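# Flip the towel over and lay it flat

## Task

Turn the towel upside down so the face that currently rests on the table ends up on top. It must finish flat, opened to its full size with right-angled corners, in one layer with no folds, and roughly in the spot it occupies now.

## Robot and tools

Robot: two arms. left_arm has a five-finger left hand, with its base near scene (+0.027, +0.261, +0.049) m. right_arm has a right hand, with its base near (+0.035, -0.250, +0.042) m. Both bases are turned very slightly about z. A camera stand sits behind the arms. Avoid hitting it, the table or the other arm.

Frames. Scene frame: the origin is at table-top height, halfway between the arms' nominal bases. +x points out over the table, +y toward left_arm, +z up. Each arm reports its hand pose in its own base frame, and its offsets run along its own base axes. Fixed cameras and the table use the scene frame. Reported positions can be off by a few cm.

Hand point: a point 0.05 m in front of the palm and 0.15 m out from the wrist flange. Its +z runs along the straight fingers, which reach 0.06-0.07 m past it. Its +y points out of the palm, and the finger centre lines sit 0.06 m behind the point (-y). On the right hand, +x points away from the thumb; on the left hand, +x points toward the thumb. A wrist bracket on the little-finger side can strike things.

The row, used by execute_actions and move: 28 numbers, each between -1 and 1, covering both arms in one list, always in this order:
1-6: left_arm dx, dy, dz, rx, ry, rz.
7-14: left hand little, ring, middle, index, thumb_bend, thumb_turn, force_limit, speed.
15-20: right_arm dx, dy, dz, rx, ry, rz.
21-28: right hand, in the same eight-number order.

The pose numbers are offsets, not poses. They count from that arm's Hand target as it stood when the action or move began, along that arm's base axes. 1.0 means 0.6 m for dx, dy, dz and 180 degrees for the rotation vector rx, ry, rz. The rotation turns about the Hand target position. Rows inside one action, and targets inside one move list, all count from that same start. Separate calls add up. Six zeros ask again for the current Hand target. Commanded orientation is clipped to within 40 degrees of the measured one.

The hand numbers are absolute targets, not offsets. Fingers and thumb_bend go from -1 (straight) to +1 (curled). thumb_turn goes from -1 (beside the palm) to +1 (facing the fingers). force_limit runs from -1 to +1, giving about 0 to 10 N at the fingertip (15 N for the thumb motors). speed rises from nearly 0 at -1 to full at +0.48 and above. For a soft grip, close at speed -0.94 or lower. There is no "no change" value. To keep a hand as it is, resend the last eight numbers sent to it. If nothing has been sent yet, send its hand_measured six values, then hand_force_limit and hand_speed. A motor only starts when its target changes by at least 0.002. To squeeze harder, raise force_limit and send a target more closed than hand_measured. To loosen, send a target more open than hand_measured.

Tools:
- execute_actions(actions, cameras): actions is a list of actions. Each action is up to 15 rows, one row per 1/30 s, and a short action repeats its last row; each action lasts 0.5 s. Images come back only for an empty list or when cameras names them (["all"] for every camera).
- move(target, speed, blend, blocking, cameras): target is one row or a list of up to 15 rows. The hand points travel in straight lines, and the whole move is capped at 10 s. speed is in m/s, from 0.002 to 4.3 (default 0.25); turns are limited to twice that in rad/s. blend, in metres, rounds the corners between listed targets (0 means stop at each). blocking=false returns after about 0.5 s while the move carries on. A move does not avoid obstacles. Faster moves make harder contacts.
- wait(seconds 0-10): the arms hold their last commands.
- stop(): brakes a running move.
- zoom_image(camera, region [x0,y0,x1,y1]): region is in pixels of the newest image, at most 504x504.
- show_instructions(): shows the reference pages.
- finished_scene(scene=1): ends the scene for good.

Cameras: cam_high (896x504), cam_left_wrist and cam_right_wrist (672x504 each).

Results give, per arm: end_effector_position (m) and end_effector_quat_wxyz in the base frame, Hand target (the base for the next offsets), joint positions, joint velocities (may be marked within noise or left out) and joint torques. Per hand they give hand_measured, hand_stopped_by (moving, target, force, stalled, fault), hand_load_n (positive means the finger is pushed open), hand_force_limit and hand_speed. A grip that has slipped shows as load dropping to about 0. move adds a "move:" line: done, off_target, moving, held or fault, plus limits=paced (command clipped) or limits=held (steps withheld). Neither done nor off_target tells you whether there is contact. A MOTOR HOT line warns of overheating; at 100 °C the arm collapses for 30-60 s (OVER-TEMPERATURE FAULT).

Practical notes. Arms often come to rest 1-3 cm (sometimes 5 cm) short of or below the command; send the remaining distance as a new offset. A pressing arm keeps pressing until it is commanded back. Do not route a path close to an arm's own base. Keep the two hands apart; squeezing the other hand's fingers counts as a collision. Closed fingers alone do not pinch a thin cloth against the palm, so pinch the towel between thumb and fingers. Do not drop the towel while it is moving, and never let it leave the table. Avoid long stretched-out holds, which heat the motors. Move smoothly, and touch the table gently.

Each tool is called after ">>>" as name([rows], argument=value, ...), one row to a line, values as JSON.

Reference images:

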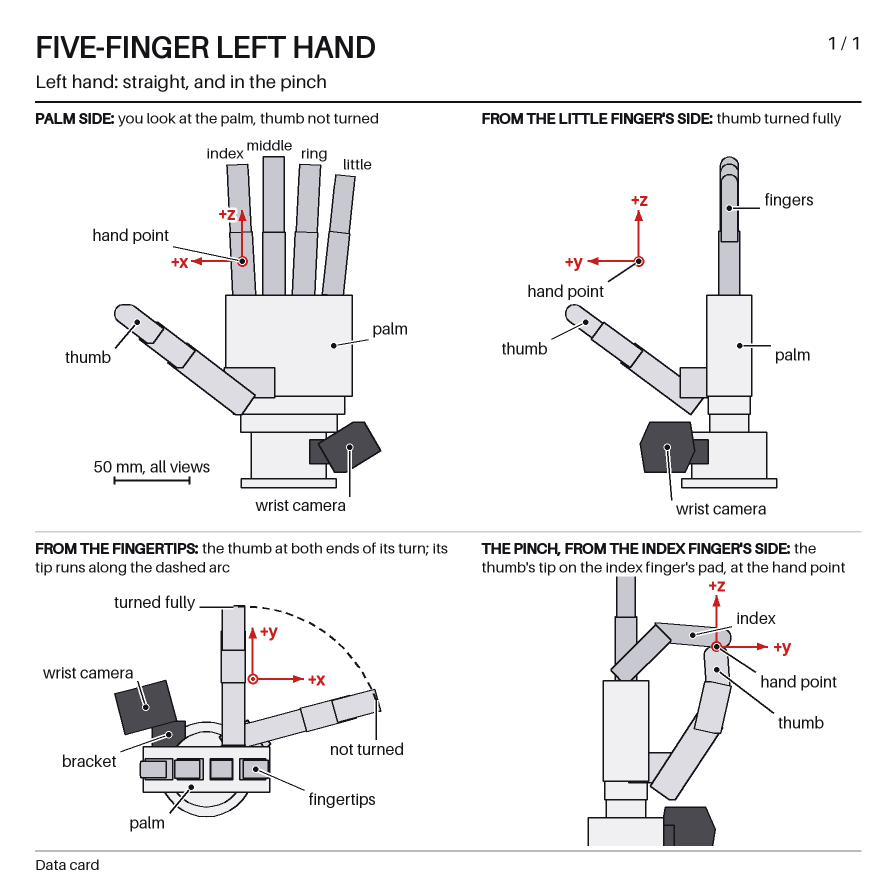

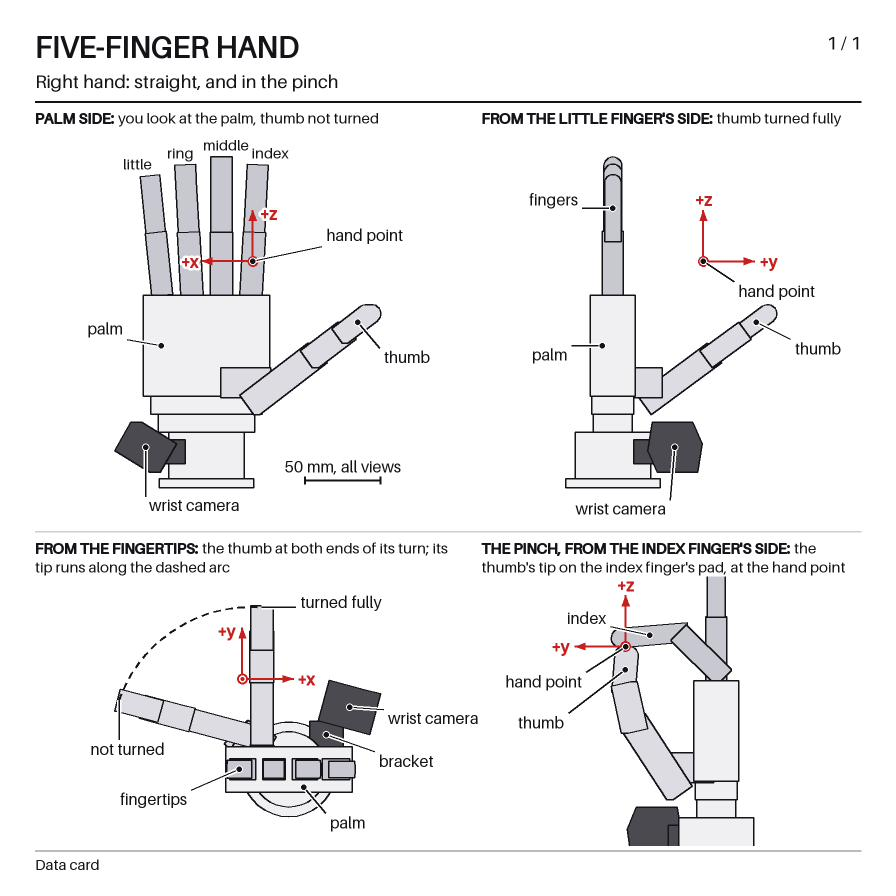

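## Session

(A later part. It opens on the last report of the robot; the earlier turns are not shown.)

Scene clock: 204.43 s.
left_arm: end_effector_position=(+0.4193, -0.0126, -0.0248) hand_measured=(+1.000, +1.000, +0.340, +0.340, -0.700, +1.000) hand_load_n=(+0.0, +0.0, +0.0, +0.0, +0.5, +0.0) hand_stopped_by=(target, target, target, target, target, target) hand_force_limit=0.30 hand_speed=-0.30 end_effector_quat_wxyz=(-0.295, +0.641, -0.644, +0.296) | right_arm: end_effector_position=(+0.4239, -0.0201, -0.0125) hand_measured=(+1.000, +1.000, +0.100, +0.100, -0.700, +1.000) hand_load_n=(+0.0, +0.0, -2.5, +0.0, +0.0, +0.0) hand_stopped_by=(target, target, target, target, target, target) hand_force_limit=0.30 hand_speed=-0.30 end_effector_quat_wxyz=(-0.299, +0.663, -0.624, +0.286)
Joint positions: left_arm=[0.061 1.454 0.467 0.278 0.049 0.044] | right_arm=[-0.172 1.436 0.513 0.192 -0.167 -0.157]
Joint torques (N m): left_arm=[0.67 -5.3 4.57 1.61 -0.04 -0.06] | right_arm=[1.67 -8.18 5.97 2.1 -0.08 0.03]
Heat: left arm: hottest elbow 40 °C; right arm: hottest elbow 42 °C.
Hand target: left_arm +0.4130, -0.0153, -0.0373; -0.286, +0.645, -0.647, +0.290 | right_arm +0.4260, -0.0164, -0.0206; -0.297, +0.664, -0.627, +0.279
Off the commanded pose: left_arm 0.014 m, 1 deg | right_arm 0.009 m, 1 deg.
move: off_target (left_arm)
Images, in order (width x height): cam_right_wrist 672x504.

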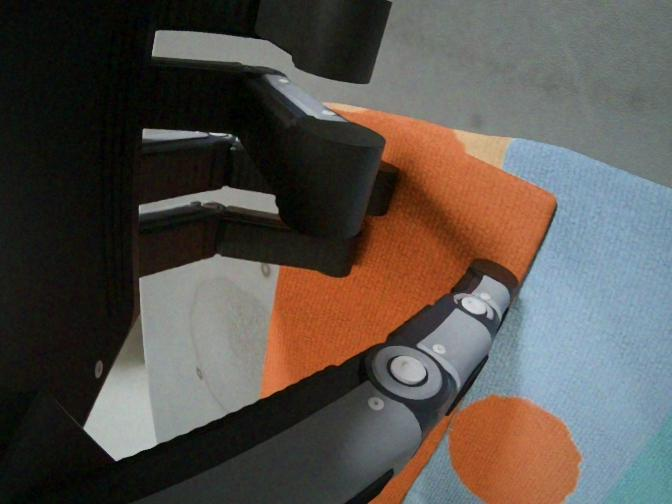

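>>> execute_actions([
  [[0,0,-0.005,0,0,0,1,1,0.5,0.5,-0.5,1,0.3,-0.5,0,0,-0.015,0,0,0,1,1,0.35,0.35,-0.5,1,0.3,-0.5]],
  [[0,0,-0.005,0,0,0,1,1,0.62,0.62,0.3,1,0.3,-0.5,0,0,-0.012,0,0,0,1,1,0.6,0.6,0.3,1,0.3,-0.5]],
  [[0,0,0,0,0,0,1,1,0.62,0.62,0.3,1,0.3,-0.5,0,0,0,0,0,0,1,1,0.6,0.6,0.3,1,0.3,-0.5]],
], cameras=["all"])

>>> zoom_image(camera="cam_high", region=[310, 170, 550, 410])

Scene clock: 206.40 s.
left_arm: end_effector_position=(+0.4226, -0.0124, -0.0276) hand_measured=(+1.000, +1.000, +0.584, +0.620, -0.440, +1.000) hand_load_n=(+0.0, +0.0, +8.5, +0.0, +15.0, +2.0) hand_stopped_by=(target, target, force, target, force, target) hand_force_limit=0.30 hand_speed=-0.50 end_effector_quat_wxyz=(-0.298, +0.639, -0.643, +0.299) | right_arm: end_effector_position=(+0.4315, -0.0213, -0.0210) hand_measured=(+1.000, +1.000, +0.516, +0.600, -0.420, +1.000) hand_load_n=(+0.0, +0.0, +12.0, +0.0, +12.0, +1.5) hand_stopped_by=(target, target, force, target, force, target) hand_force_limit=0.30 hand_speed=-0.50 end_effector_quat_wxyz=(-0.304, +0.660, -0.622, +0.293)
Joint positions: left_arm=[0.061 1.473 0.467 0.306 0.049 0.043] | right_arm=[-0.172 1.483 0.513 0.258 -0.167 -0.154]
Joint torques (N m): left_arm=[0.73 -5.3 4.21 1.47 -0.04 -0.06] | right_arm=[1.9 -8.23 4.74 2.04 -0.1 0.02]
Heat: left arm: hottest elbow 40 °C; right arm: hottest elbow 42 °C.
Hand target: left_arm +0.4129, -0.0153, -0.0433; -0.286, +0.645, -0.647, +0.290 | right_arm +0.4260, -0.0164, -0.0368; -0.297, +0.664, -0.627, +0.279
Off the commanded pose: left_arm 0.019 m, 2 deg | right_arm 0.017 m, 2 deg.

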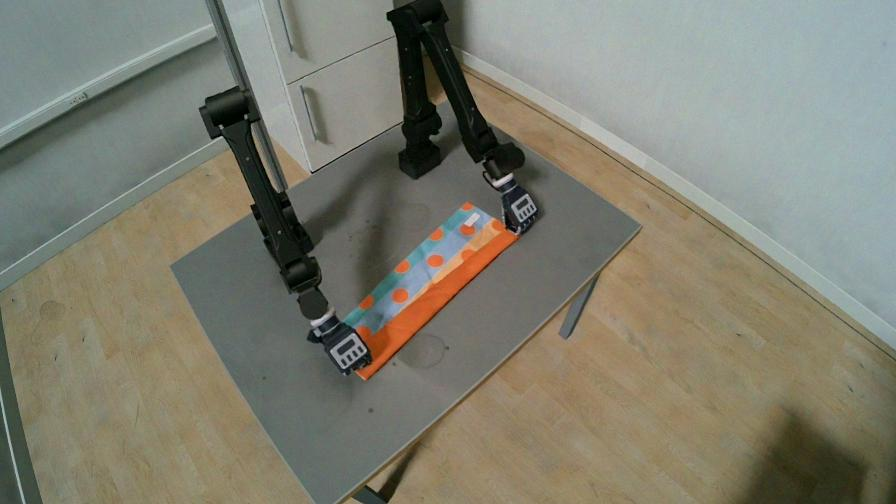

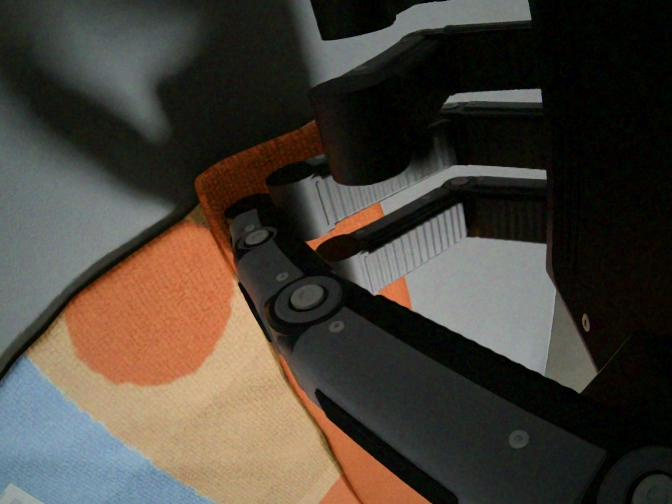

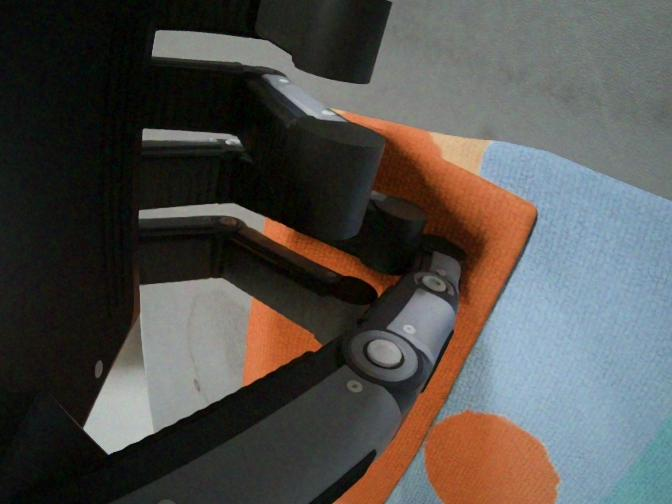

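Scaled by 2.100 from the camera's 896x504 image, which has a finer 1280x720 frame.

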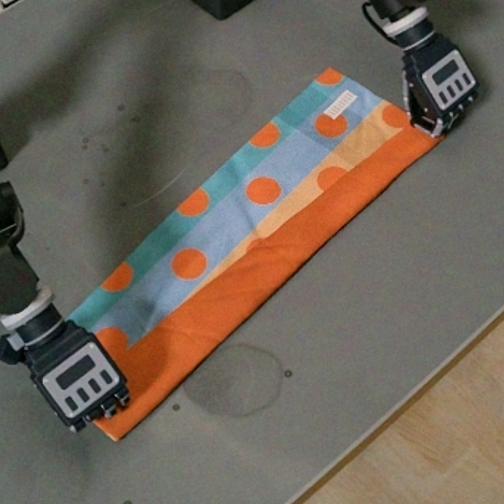

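>>> move(target=[0.0,0,0.12,0,0,0,1,1,0.62,0.62,0.3,1,0.3,-0.5,0.0,0,0.12,0,0,0,1,1,0.6,0.6,0.3,1,0.3,-0.5], speed=0.08, cameras=["all"])

>>> zoom_image(camera="cam_high", region=[310, 170, 550, 410])

Scene clock: 208.23 s.
left_arm: end_effector_position=(+0.3856, -0.0147, +0.0021) hand_measured=(+1.000, +1.000, +0.584, +0.620, -0.440, +1.000) hand_load_n=(+0.0, +0.0, +8.5, +0.0, +15.0, +2.0) hand_stopped_by=(target, target, force, target, force, target) hand_force_limit=0.30 hand_speed=-0.50 end_effector_quat_wxyz=(-0.266, +0.653, -0.655, +0.271) | right_arm: end_effector_position=(+0.4024, -0.0162, +0.0126) hand_measured=(+1.000, +1.000, +0.516, +0.600, -0.420, +1.000) hand_load_n=(+0.0, +0.0, +12.0, +0.0, +12.5, +1.5) hand_stopped_by=(target, target, force, target, force, target) hand_force_limit=0.30 hand_speed=-0.50 end_effector_quat_wxyz=(-0.283, +0.669, -0.636, +0.262)
Joint positions: left_arm=[0.061 1.28 0.467 0.02 0.049 0.043] | right_arm=[-0.172 1.312 0.529 -0.011 -0.167 -0.154]
Joint torques (N m): left_arm=[0.79 -7.36 10.09 0.72 -0.02 -0.06] | right_arm=[1.14 -10.87 9.36 1.32 -0.11 0.03]
Heat: left arm: hottest elbow 39 °C; right arm: hottest elbow 42 °C.
Hand target: left_arm +0.4130, -0.0152, +0.0287; -0.286, +0.645, -0.647, +0.290 | right_arm +0.4260, -0.0164, +0.0352; -0.297, +0.664, -0.627, +0.279
Off the commanded pose: left_arm 0.038 m, 3 deg | right_arm 0.033 m, 3 deg.
move: off_target (left_arm, right_arm)

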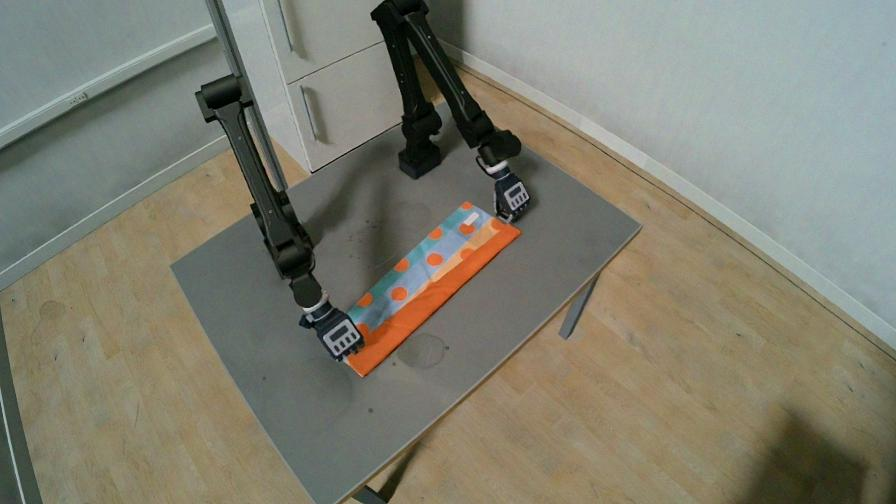

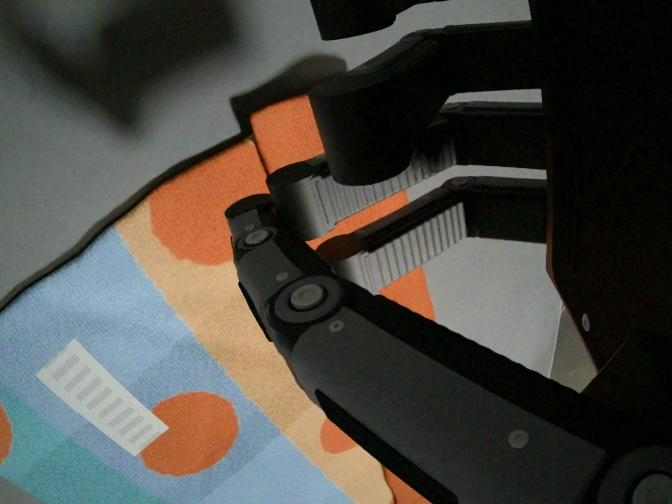

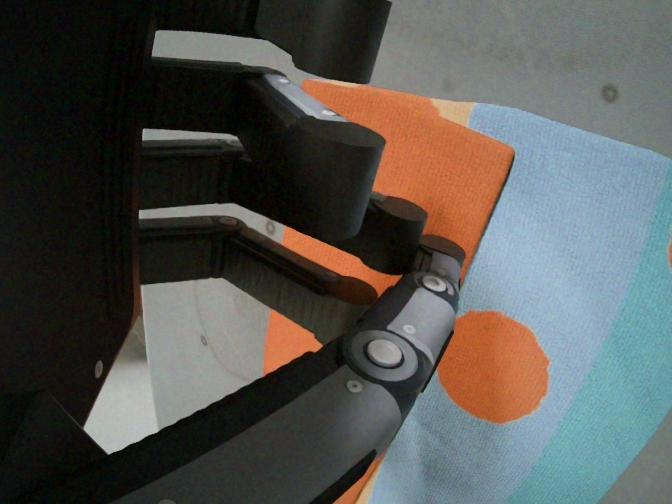

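Scaled by 2.100 from the camera's 896x504 image, which has a finer 1280x720 frame.

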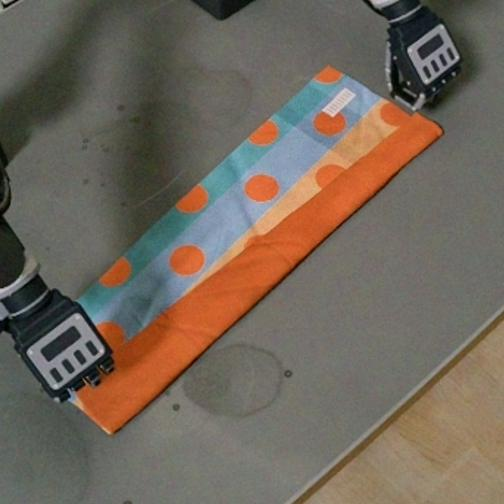

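>>> move([
  [0,0,0.12,0,-0.033,0,1,1,-0.1,-0.1,-0.7,1,0.3,-0.3,0,0,0.12,0,-0.033,0,-0.35,-0.35,-0.35,-0.35,-1,-1,0.3,-0.3],
  [-0.173,-0.5,0.1,0,-0.033,0,1,1,-0.1,-0.1,-0.7,1,0.3,-0.3,-0.148,0.038,0.05,0,-0.033,0,-0.35,-0.35,-0.35,-0.35,-1,-1,0.3,-0.3],
], speed=0.25, cameras=["all"])

>>> zoom_image(camera="cam_high", region=[310, 170, 550, 410])

Scene clock: 213.93 s.
left_arm: end_effector_position=(+0.2969, -0.2936, +0.0681) hand_measured=(+1.000, +1.000, -0.100, -0.100, -0.700, +1.000) hand_load_n=(+0.0, +0.0, +0.0, +0.0, +0.0, +0.0) hand_stopped_by=(target, target, target, target, target, target) hand_force_limit=0.30 hand_speed=-0.30 end_effector_quat_wxyz=(-0.323, +0.625, -0.643, +0.304) | right_arm: end_effector_position=(+0.3398, +0.0021, +0.0667) hand_measured=(-0.350, -0.350, -0.350, -0.350, -1.000, -1.000) hand_load_n=(+0.0, +0.0, -0.5, +0.0, +0.0, +0.0) hand_stopped_by=(target, target, target, target, target, target) hand_force_limit=0.30 hand_speed=-0.30 end_effector_quat_wxyz=(-0.324, +0.651, -0.611, +0.313)
Joint positions: left_arm=[-0.978 1.242 0.642 -0.351 -0.73 -0.707] | right_arm=[-0.15 0.882 0.359 -0.121 -0.159 -0.133]
Joint torques (N m): left_arm=[0.62 -5.6 11.21 0.31 -0.58 -0.11] | right_arm=[1.85 -5.19 6.53 2.26 -0.09 0.11]
Heat: left arm: hottest elbow 40 °C; right arm: hottest elbow 42 °C.
Hand target: left_arm +0.3091, -0.3153, +0.0888; -0.319, +0.629, -0.631, +0.323 | right_arm +0.3372, +0.0063, +0.0651; -0.329, +0.649, -0.611, +0.312
Off the commanded pose: left_arm 0.032 m, 3 deg | right_arm 0.005 m, 1 deg.
move: off_target (left_arm)

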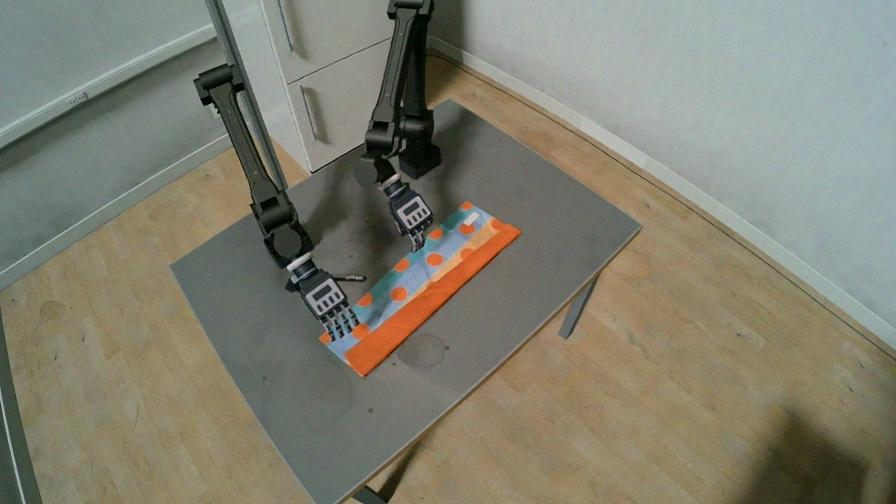

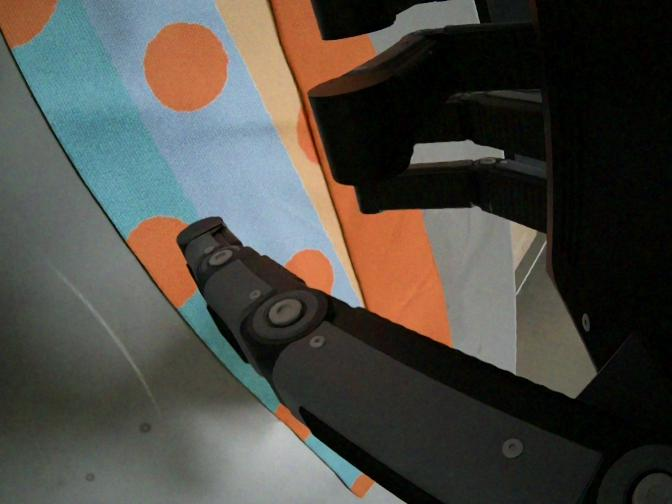

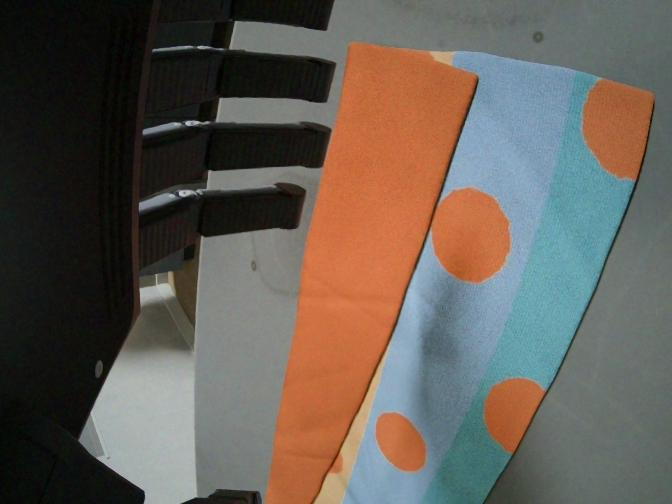

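Scaled by 2.100 from the camera's 896x504 image, which has a finer 1280x720 frame.

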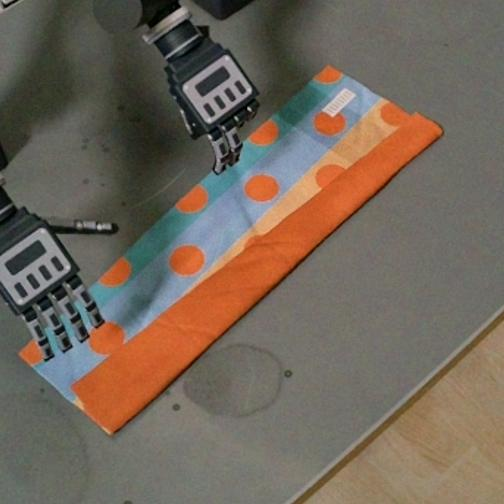

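>>> move([
  [0,0,-0.215,0,0,0,1,1,-0.1,-0.1,-0.7,1,0.3,-0.3,0.0,0.022,-0.1,0,0,0,-0.35,-0.35,-0.35,-0.35,-1,-1,0.3,-0.3],
  [0,0,-0.215,0,0,0,1,1,-0.1,-0.1,-0.7,1,0.3,-0.3,0.0,0.022,-0.15,0,0,0,-0.35,-0.35,-0.35,-0.35,-1,-1,0.3,-0.3],
], speed=[0.15, 0.06], cameras=["all"])

>>> zoom_image(camera="cam_high", region=[310, 170, 550, 410])

Scene clock: 217.23 s.
left_arm: end_effector_position=(+0.3171, -0.3200, -0.0215) hand_measured=(+1.000, +1.000, -0.100, -0.100, -0.700, +1.000) hand_load_n=(+0.0, +0.5, -1.5, +0.0, +0.0, +0.0) hand_stopped_by=(target, target, target, target, target, target) hand_force_limit=0.30 hand_speed=-0.30 end_effector_quat_wxyz=(-0.321, +0.631, -0.620, +0.338) | right_arm: end_effector_position=(+0.3443, +0.0151, -0.0164) hand_measured=(-0.350, -0.350, -0.350, -0.350, -1.000, -1.000) hand_load_n=(+0.0, +0.0, -0.5, +0.0, +0.0, +0.0) hand_stopped_by=(target, target, target, target, target, target) hand_force_limit=0.30 hand_speed=-0.30 end_effector_quat_wxyz=(-0.331, +0.647, -0.607, +0.322)
Joint positions: left_arm=[-0.979 1.55 0.572 0.103 -0.743 -0.716] | right_arm=[-0.09 1.223 0.221 0.387 -0.111 -0.097]
Joint torques (N m): left_arm=[0.73 -5.95 4.29 0.96 -0.05 -0.05] | right_arm=[1.55 -4.95 3.99 2.28 -0.04 0.09]
Heat: left arm: hottest elbow 39 °C; right arm: hottest elbow 42 °C.
Hand target: left_arm +0.3091, -0.3153, -0.0403; -0.319, +0.629, -0.631, +0.323 | right_arm +0.3373, +0.0195, -0.0248; -0.329, +0.649, -0.611, +0.313
Off the commanded pose: left_arm 0.021 m, 2 deg | right_arm 0.012 m, 1 deg.
move: off_target (left_arm, right_arm)

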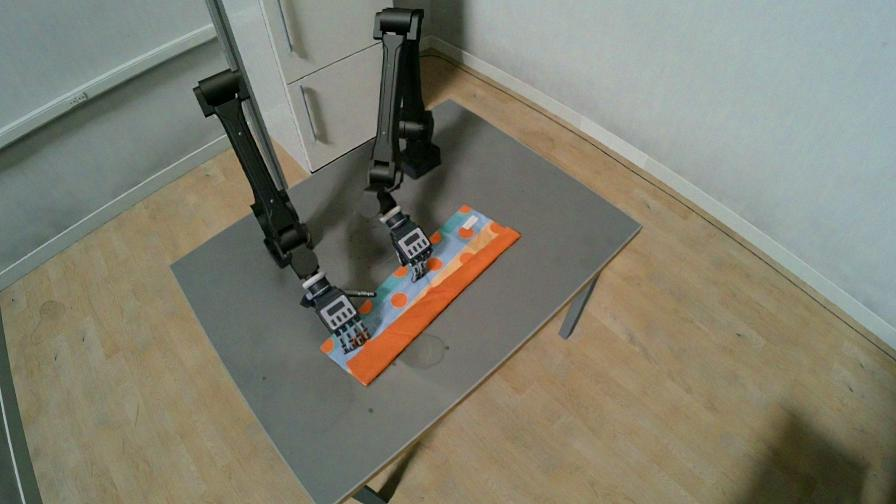

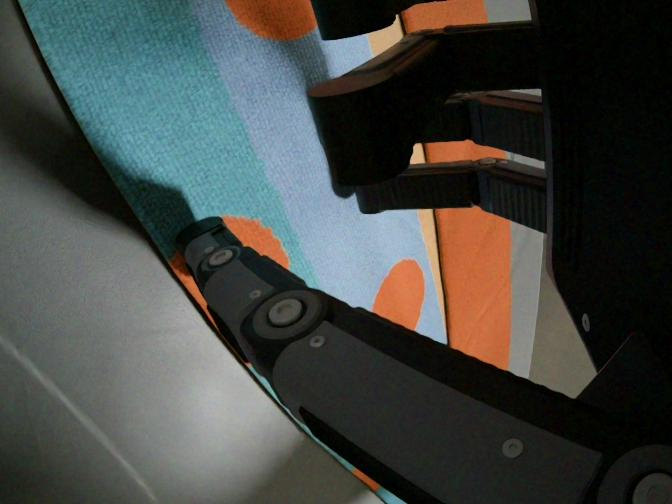

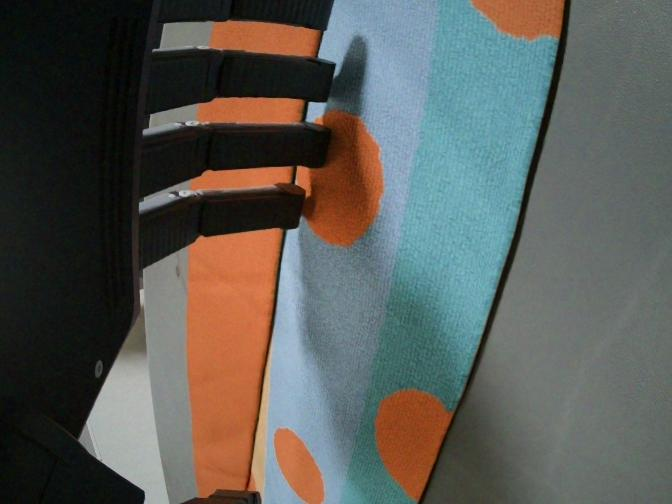

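Scaled by 2.100 from the camera's 896x504 image, which has a finer 1280x720 frame.

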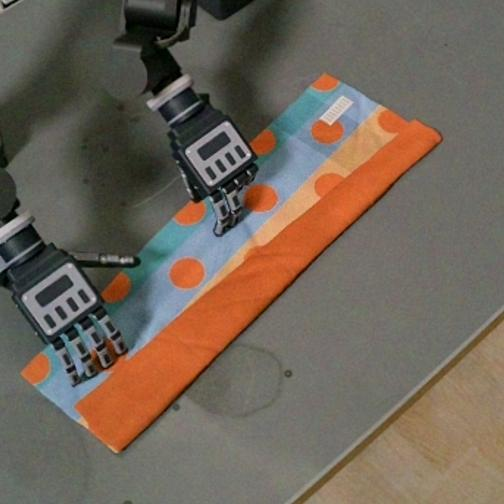

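>>> move([
  [0,0,-0.01,0,0,0,1,1,-0.1,-0.1,-0.7,1,0.3,-0.3,0.0,0,0.015,0,0,0,-0.35,-0.35,-0.35,-0.35,-1,-1,0.3,-0.3],
  [0,0,-0.01,0,0,0,1,1,-0.1,-0.1,-0.7,1,0.3,-0.3,0.11,0.005,0.015,0,0,0,-0.35,-0.35,-0.35,-0.35,-1,-1,0.3,-0.3],
], speed=0.06, cameras=["all"])

>>> zoom_image(camera="cam_high", region=[310, 170, 550, 410])

Scene clock: 220.27 s.
left_arm: end_effector_position=(+0.3200, -0.3234, -0.0219) hand_measured=(+1.000, +1.000, -0.100, -0.100, -0.700, +1.000) hand_load_n=(+0.0, +0.0, -1.0, +0.0, +0.0, +0.0) hand_stopped_by=(target, target, target, target, target, target) hand_force_limit=0.30 hand_speed=-0.30 end_effector_quat_wxyz=(-0.321, +0.632, -0.615, +0.346) | right_arm: end_effector_position=(+0.3904, +0.0209, -0.0160) hand_measured=(-0.350, -0.350, -0.350, -0.350, -1.000, -1.000) hand_load_n=(+0.0, +0.0, -1.0, +0.0, +0.0, +0.0) hand_stopped_by=(target, target, target, target, target, target) hand_force_limit=0.30 hand_speed=-0.30 end_effector_quat_wxyz=(-0.328, +0.651, -0.610, +0.312)
Joint positions: left_arm=[-0.979 1.562 0.572 0.133 -0.746 -0.716] | right_arm=[-0.058 1.36 0.349 0.377 -0.092 -0.076]
Joint torques (N m): left_arm=[0.67 -5.66 3.99 0.68 0.07 -0.05] | right_arm=[1.38 -6.01 7.05 2.1 0.13 0.08]
Heat: left arm: hottest elbow 39 °C; right arm: hottest elbow 42 °C.
Hand target: left_arm +0.3091, -0.3153, -0.0462; -0.319, +0.629, -0.631, +0.323 | right_arm +0.4031, +0.0225, -0.0160; -0.329, +0.649, -0.611, +0.312
Off the commanded pose: left_arm 0.028 m, 3 deg | right_arm 0.013 m, 0 deg.
move: off_target (left_arm, right_arm)

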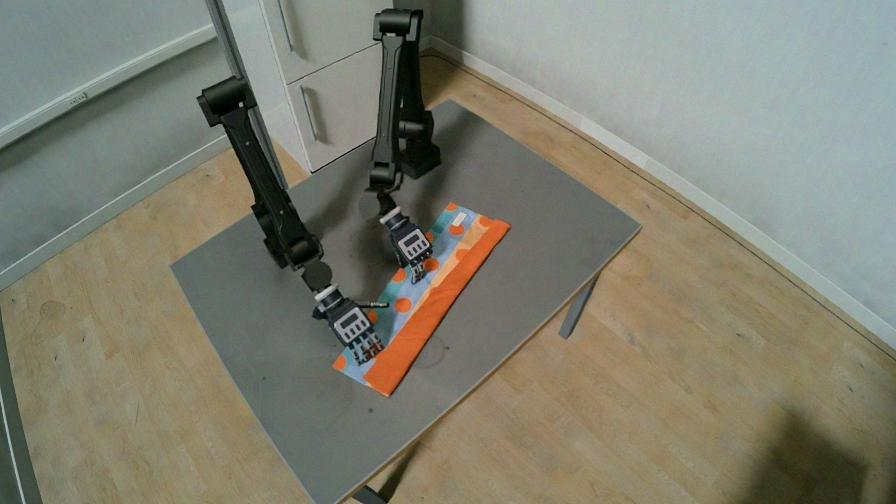

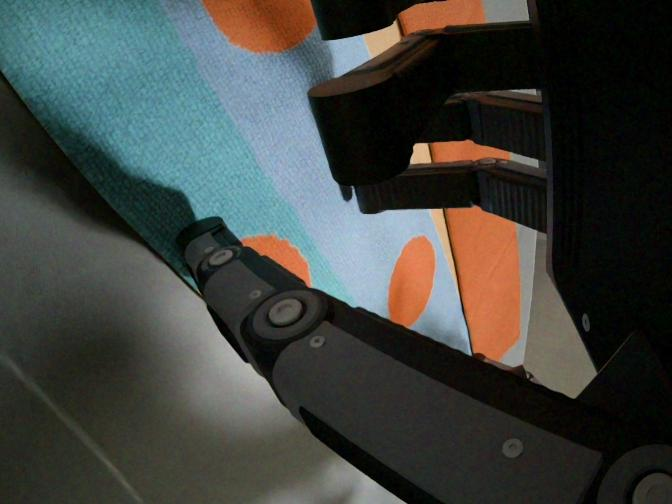

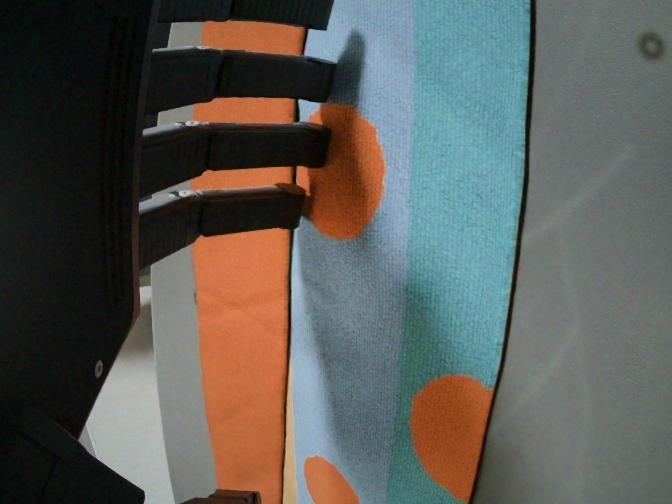

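Scaled by 2.100 from the camera's 896x504 image, which has a finer 1280x720 frame.

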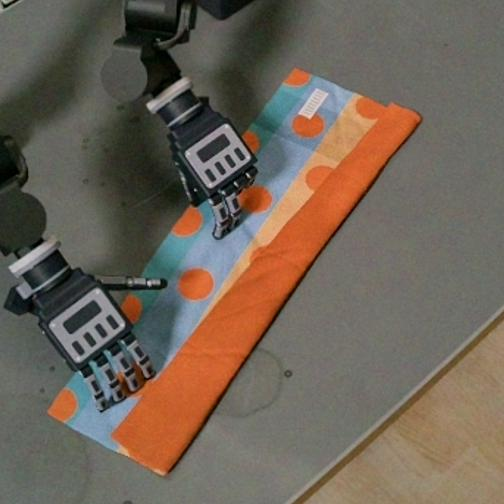

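>>> move([
  [0,0,0,0,0,0,1,1,-0.1,-0.1,-0.7,1,0.3,-0.3,0.0,0,-0.023,0,0,0,-0.35,-0.35,-0.35,-0.35,-1,-1,0.3,-0.3],
  [-0.095,0.079,0,0,0,-0.067,1,1,-0.1,-0.1,-0.7,1,0.3,-0.3,-0.202,0.0575,-0.023,0,0,-0.067,-0.35,-0.35,-0.35,-0.35,-1,-1,0.3,-0.3],
], speed=0.08, cameras=["all"])

>>> zoom_image(camera="cam_high", region=[310, 170, 550, 410])

Scene clock: 224.77 s.
left_arm: end_effector_position=(+0.2688, -0.2873, -0.0226) hand_measured=(+1.000, +1.000, -0.100, -0.100, -0.700, +1.000) hand_load_n=(+0.0, +0.0, +1.0, +0.0, +0.0, +0.0) hand_stopped_by=(target, target, target, target, target, target) hand_force_limit=0.30 hand_speed=-0.30 end_effector_quat_wxyz=(+0.281, -0.570, +0.667, -0.388) | right_arm: end_effector_position=(+0.2956, +0.0544, -0.0194) hand_measured=(-0.350, -0.350, -0.350, -0.350, -1.000, -1.000) hand_load_n=(+0.0, +0.0, +1.0, +0.0, +0.0, +0.0) hand_stopped_by=(target, target, target, target, target, target) hand_force_limit=0.30 hand_speed=-0.30 end_effector_quat_wxyz=(+0.303, -0.573, +0.672, -0.358)
Joint positions: left_arm=[-0.979 1.411 0.338 0.356 -0.606 -0.541] | right_arm=[0.269 1.023 0.096 0.288 0.354 0.249]
Joint torques (N m): left_arm=[0.97 -4.54 2.29 0.2 0.21 0.25] | right_arm=[2.37 -3.55 4.08 1.18 -0.09 0.12]
Heat: left arm: hottest elbow 39 °C; right arm: hottest elbow 42 °C.
Hand target: left_arm +0.2521, -0.2679, -0.0462; +0.283, -0.559, +0.694, -0.355 | right_arm +0.2819, +0.0571, -0.0298; +0.294, -0.581, +0.676, -0.345
Off the commanded pose: left_arm 0.035 m, 5 deg | right_arm 0.017 m, 2 deg.
move: off_target (left_arm, right_arm)

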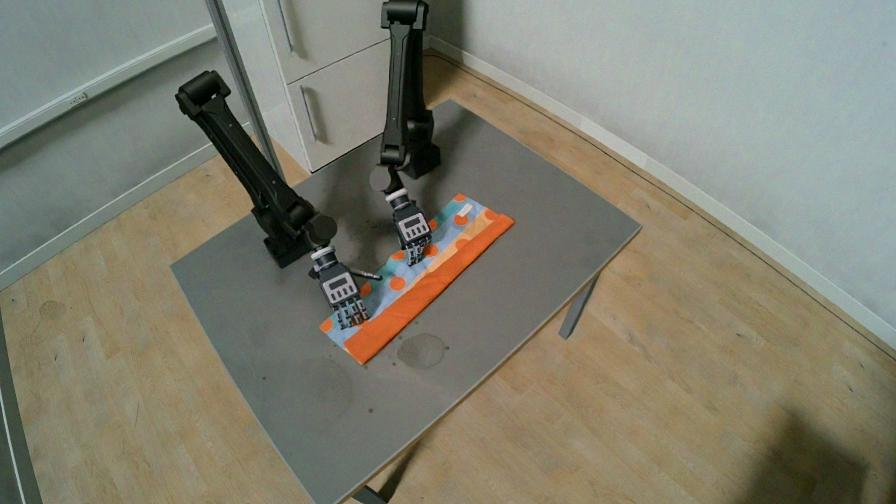

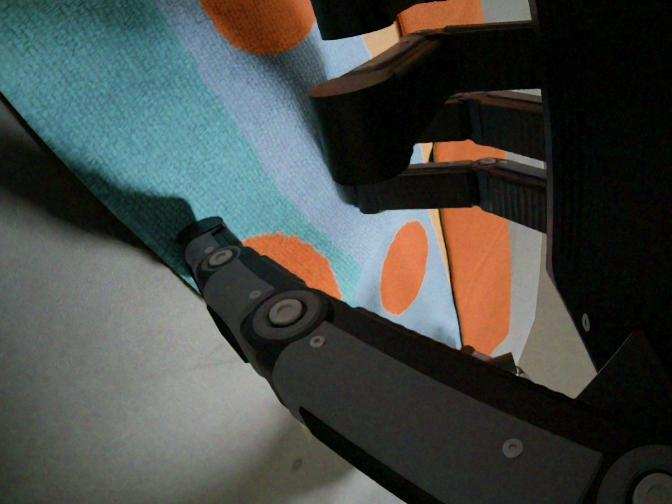

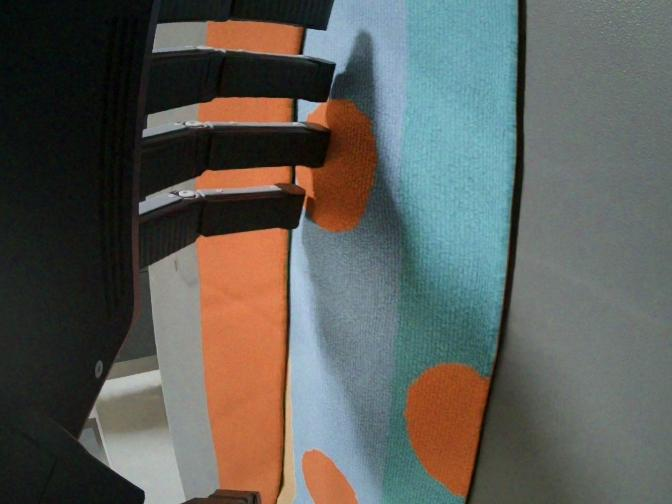

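Scaled by 2.100 from the camera's 896x504 image, which has a finer 1280x720 frame.

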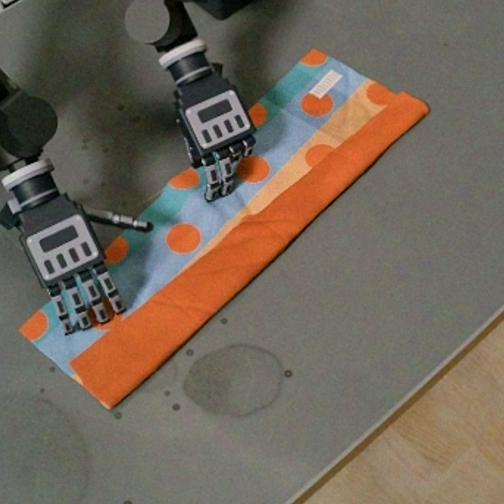

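>>> move([
  [0,0,0.17,0,0,0,1,1,-0.35,-0.35,-1,1,0.3,-0.3,0,0,0.17,0,0,0,1,1,-0.35,-0.35,-1,1,0.3,-0.3],
  [0.12,0.3,0.2,0,0,0.582,1,1,-0.35,-0.35,-1,1,0.3,-0.3,0.1,-0.063,0.2,0,0,-0.419,1,1,-0.35,-0.35,-1,1,0.3,-0.3],
  [0.2,0.395,0.177,0,0,0.582,1,1,-0.35,-0.35,-1,1,0.3,-0.3,0.192,-0.063,0.158,0,0,-0.419,1,1,-0.35,-0.35,-1,1,0.3,-0.3],
], speed=0.4, cameras=["all"])

>>> zoom_image(camera="cam_high", region=[310, 170, 550, 410])

Scene clock: 231.83 s.
left_arm: end_effector_position=(+0.3503, -0.0247, +0.0520) hand_measured=(+1.000, +1.000, -0.350, -0.350, -1.000, +1.000) hand_load_n=(+0.0, +0.0, +0.0, +0.0, +0.0, +0.0) hand_stopped_by=(target, target, target, target, target, target) hand_force_limit=0.30 hand_speed=-0.30 end_effector_quat_wxyz=(-0.429, +0.902, -0.036, -0.024) | right_arm: end_effector_position=(+0.3772, +0.0147, +0.0580) hand_measured=(+1.000, +1.000, -0.350, -0.350, -1.000, +1.000) hand_load_n=(+0.0, +0.5, +0.0, +0.0, +0.0, +0.5) hand_stopped_by=(target, target, target, target, target, target) hand_force_limit=0.30 hand_speed=-0.30 end_effector_quat_wxyz=(+0.010, -0.052, +0.887, -0.458)
Joint positions: left_arm=[-0.393 1.534 0.914 -1.406 -0.793 -2.077] | right_arm=[0.379 1.55 0.931 -1.344 0.892 2.022]
Joint torques (N m): left_arm=[1.55 -8.18 8.73 -0.75 -0.64 -0.12] | right_arm=[0.26 -12.16 8.44 0.39 0.57 -0.14]
Heat: left arm: hottest elbow 39 °C; right arm: hottest elbow 42 °C.
Hand target: left_arm +0.3722, -0.0310, +0.0601; -0.454, +0.891, +0.019, -0.007 | right_arm +0.3972, +0.0191, +0.0651; +0.022, -0.046, +0.890, -0.453
Off the commanded pose: left_arm 0.024 m, 7 deg | right_arm 0.022 m, 2 deg.
joint sent to its limit (left arm) — joint 6 (wrist roll), lower limit. The joint targets are off in orientation, not in position.
move: off_target (left_arm, right_arm)

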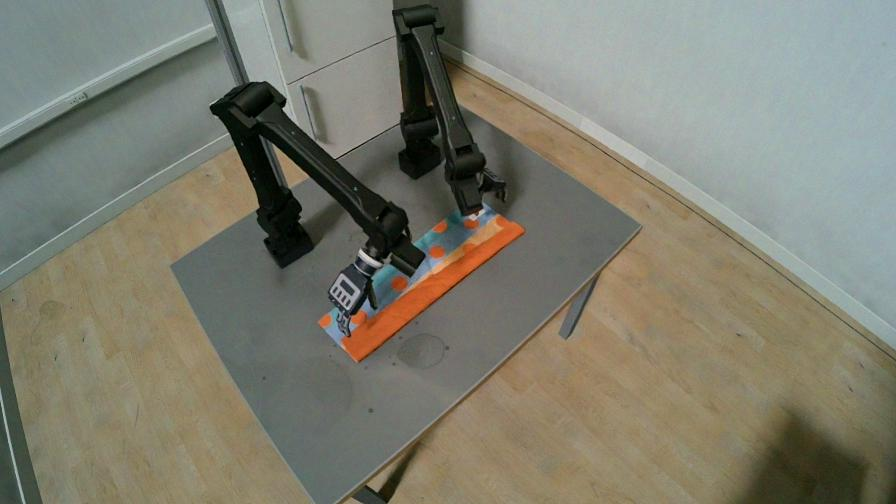

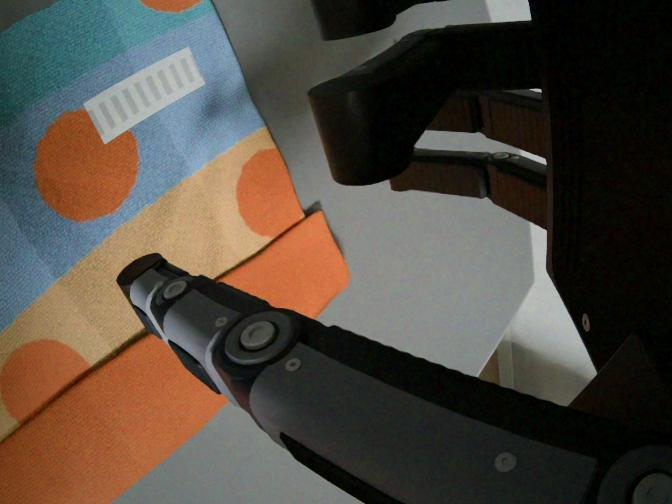

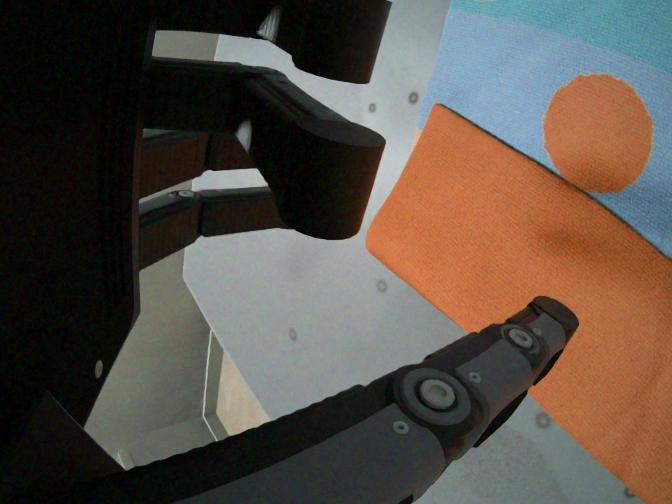

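Scaled by 2.100 from the camera's 896x504 image, which has a finer 1280x720 frame.

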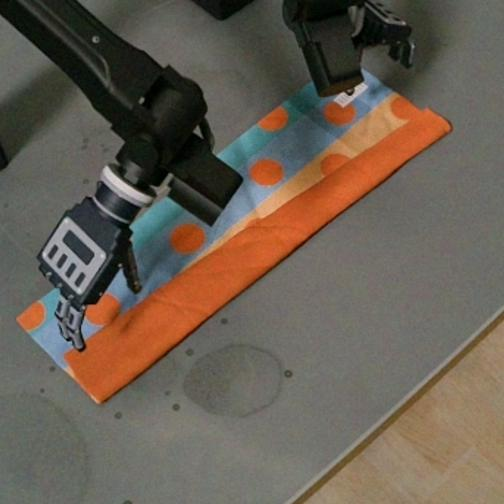

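>>> move(target=[0.087,0.006,-0.103,0,0,0,1,1,-0.35,-0.35,-1,1,0.3,-0.3,-0.019,-0.002,-0.092,0,0,0,1,1,-0.35,-0.35,-1,1,0.3,-0.3], speed=0.12, cameras=["all"])

>>> zoom_image(camera="cam_high", region=[310, 170, 550, 410])

Scene clock: 234.00 s.
left_arm: end_effector_position=(+0.4030, -0.0238, -0.0071) hand_measured=(+1.000, +1.000, -0.350, -0.350, -1.000, +1.000) hand_load_n=(+0.0, +0.0, +0.0, +0.0, +0.0, +0.0) hand_stopped_by=(target, target, target, target, target, target) hand_force_limit=0.30 hand_speed=-0.30 end_effector_quat_wxyz=(-0.441, +0.897, -0.021, -0.022) | right_arm: end_effector_position=(+0.3900, +0.0198, +0.0181) hand_measured=(+1.000, +1.000, -0.350, -0.350, -1.000, +1.000) hand_load_n=(+0.0, +0.0, +0.0, +0.0, +0.0, +0.0) hand_stopped_by=(target, target, target, target, target, target) hand_force_limit=0.30 hand_speed=-0.30 end_effector_quat_wxyz=(+0.029, -0.043, +0.891, -0.451)
Joint positions: left_arm=[-0.353 1.76 1.002 -1.263 -0.828 -2.077] | right_arm=[0.379 1.627 0.899 -1.188 0.892 2.021]
Joint torques (N m): left_arm=[1.85 -10.75 7.75 -0.68 -0.66 -0.12] | right_arm=[0.38 -12.16 4.19 0.32 0.46 -0.05]
Heat: left arm: hottest elbow 39 °C; right arm: hottest elbow 42 °C.
Hand target: left_arm +0.4244, -0.0274, -0.0017; -0.454, +0.891, +0.019, -0.007 | right_arm +0.3858, +0.0179, +0.0099; +0.022, -0.046, +0.890, -0.453
Off the commanded pose: left_arm 0.022 m, 5 deg | right_arm 0.009 m, 1 deg.
joint sent to its limit (left arm) — joint 6 (wrist roll), lower limit. The joint targets are off in orientation, not in position.
move: off_target (left_arm)

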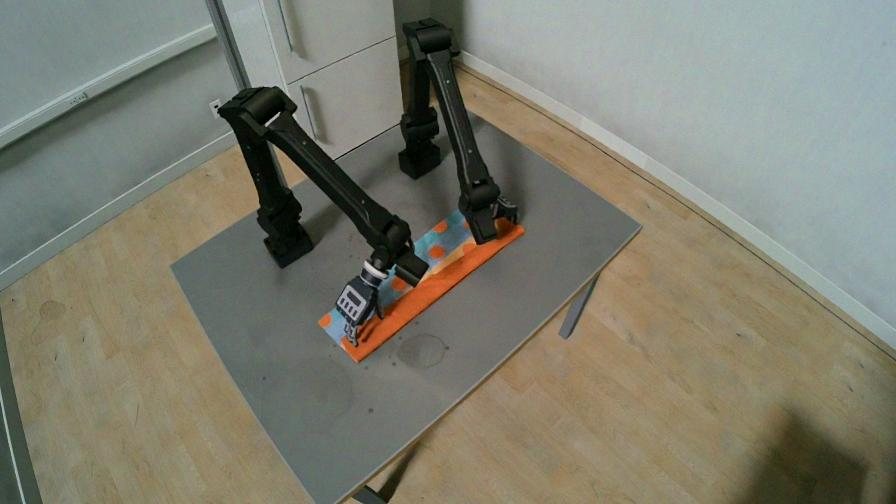

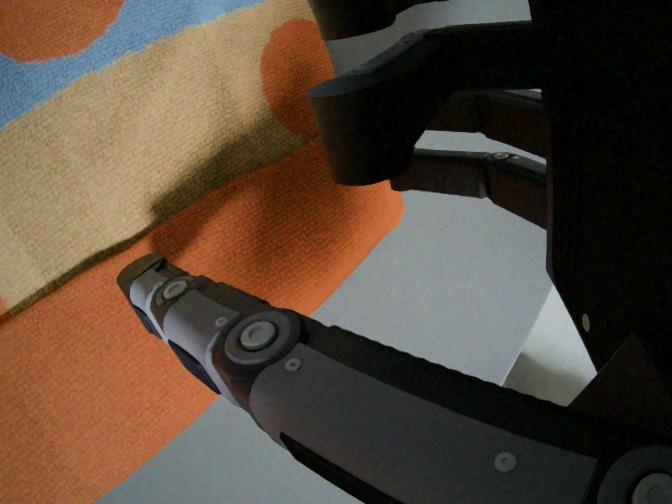

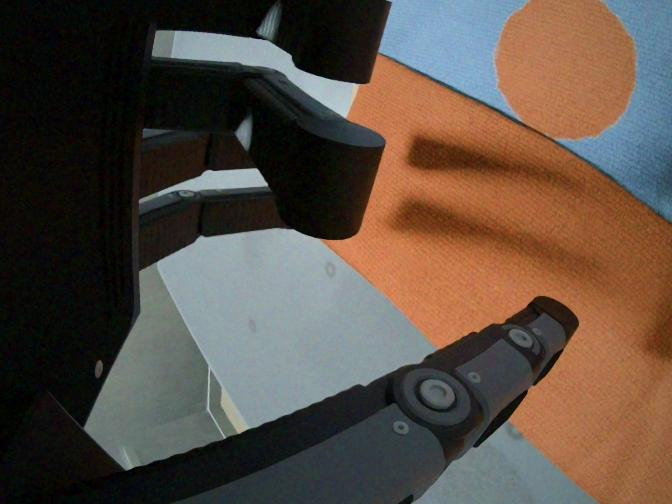

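Scaled by 2.100 from the camera's 896x504 image, which has a finer 1280x720 frame.

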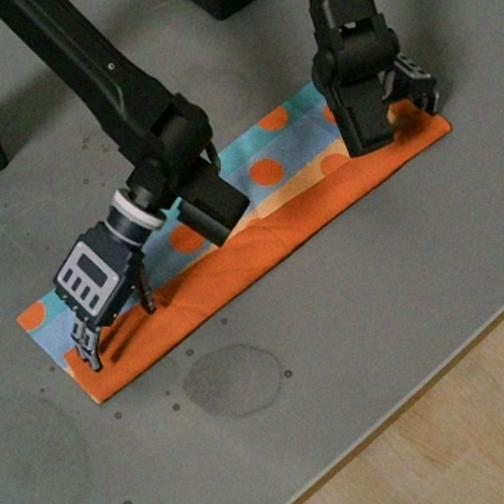

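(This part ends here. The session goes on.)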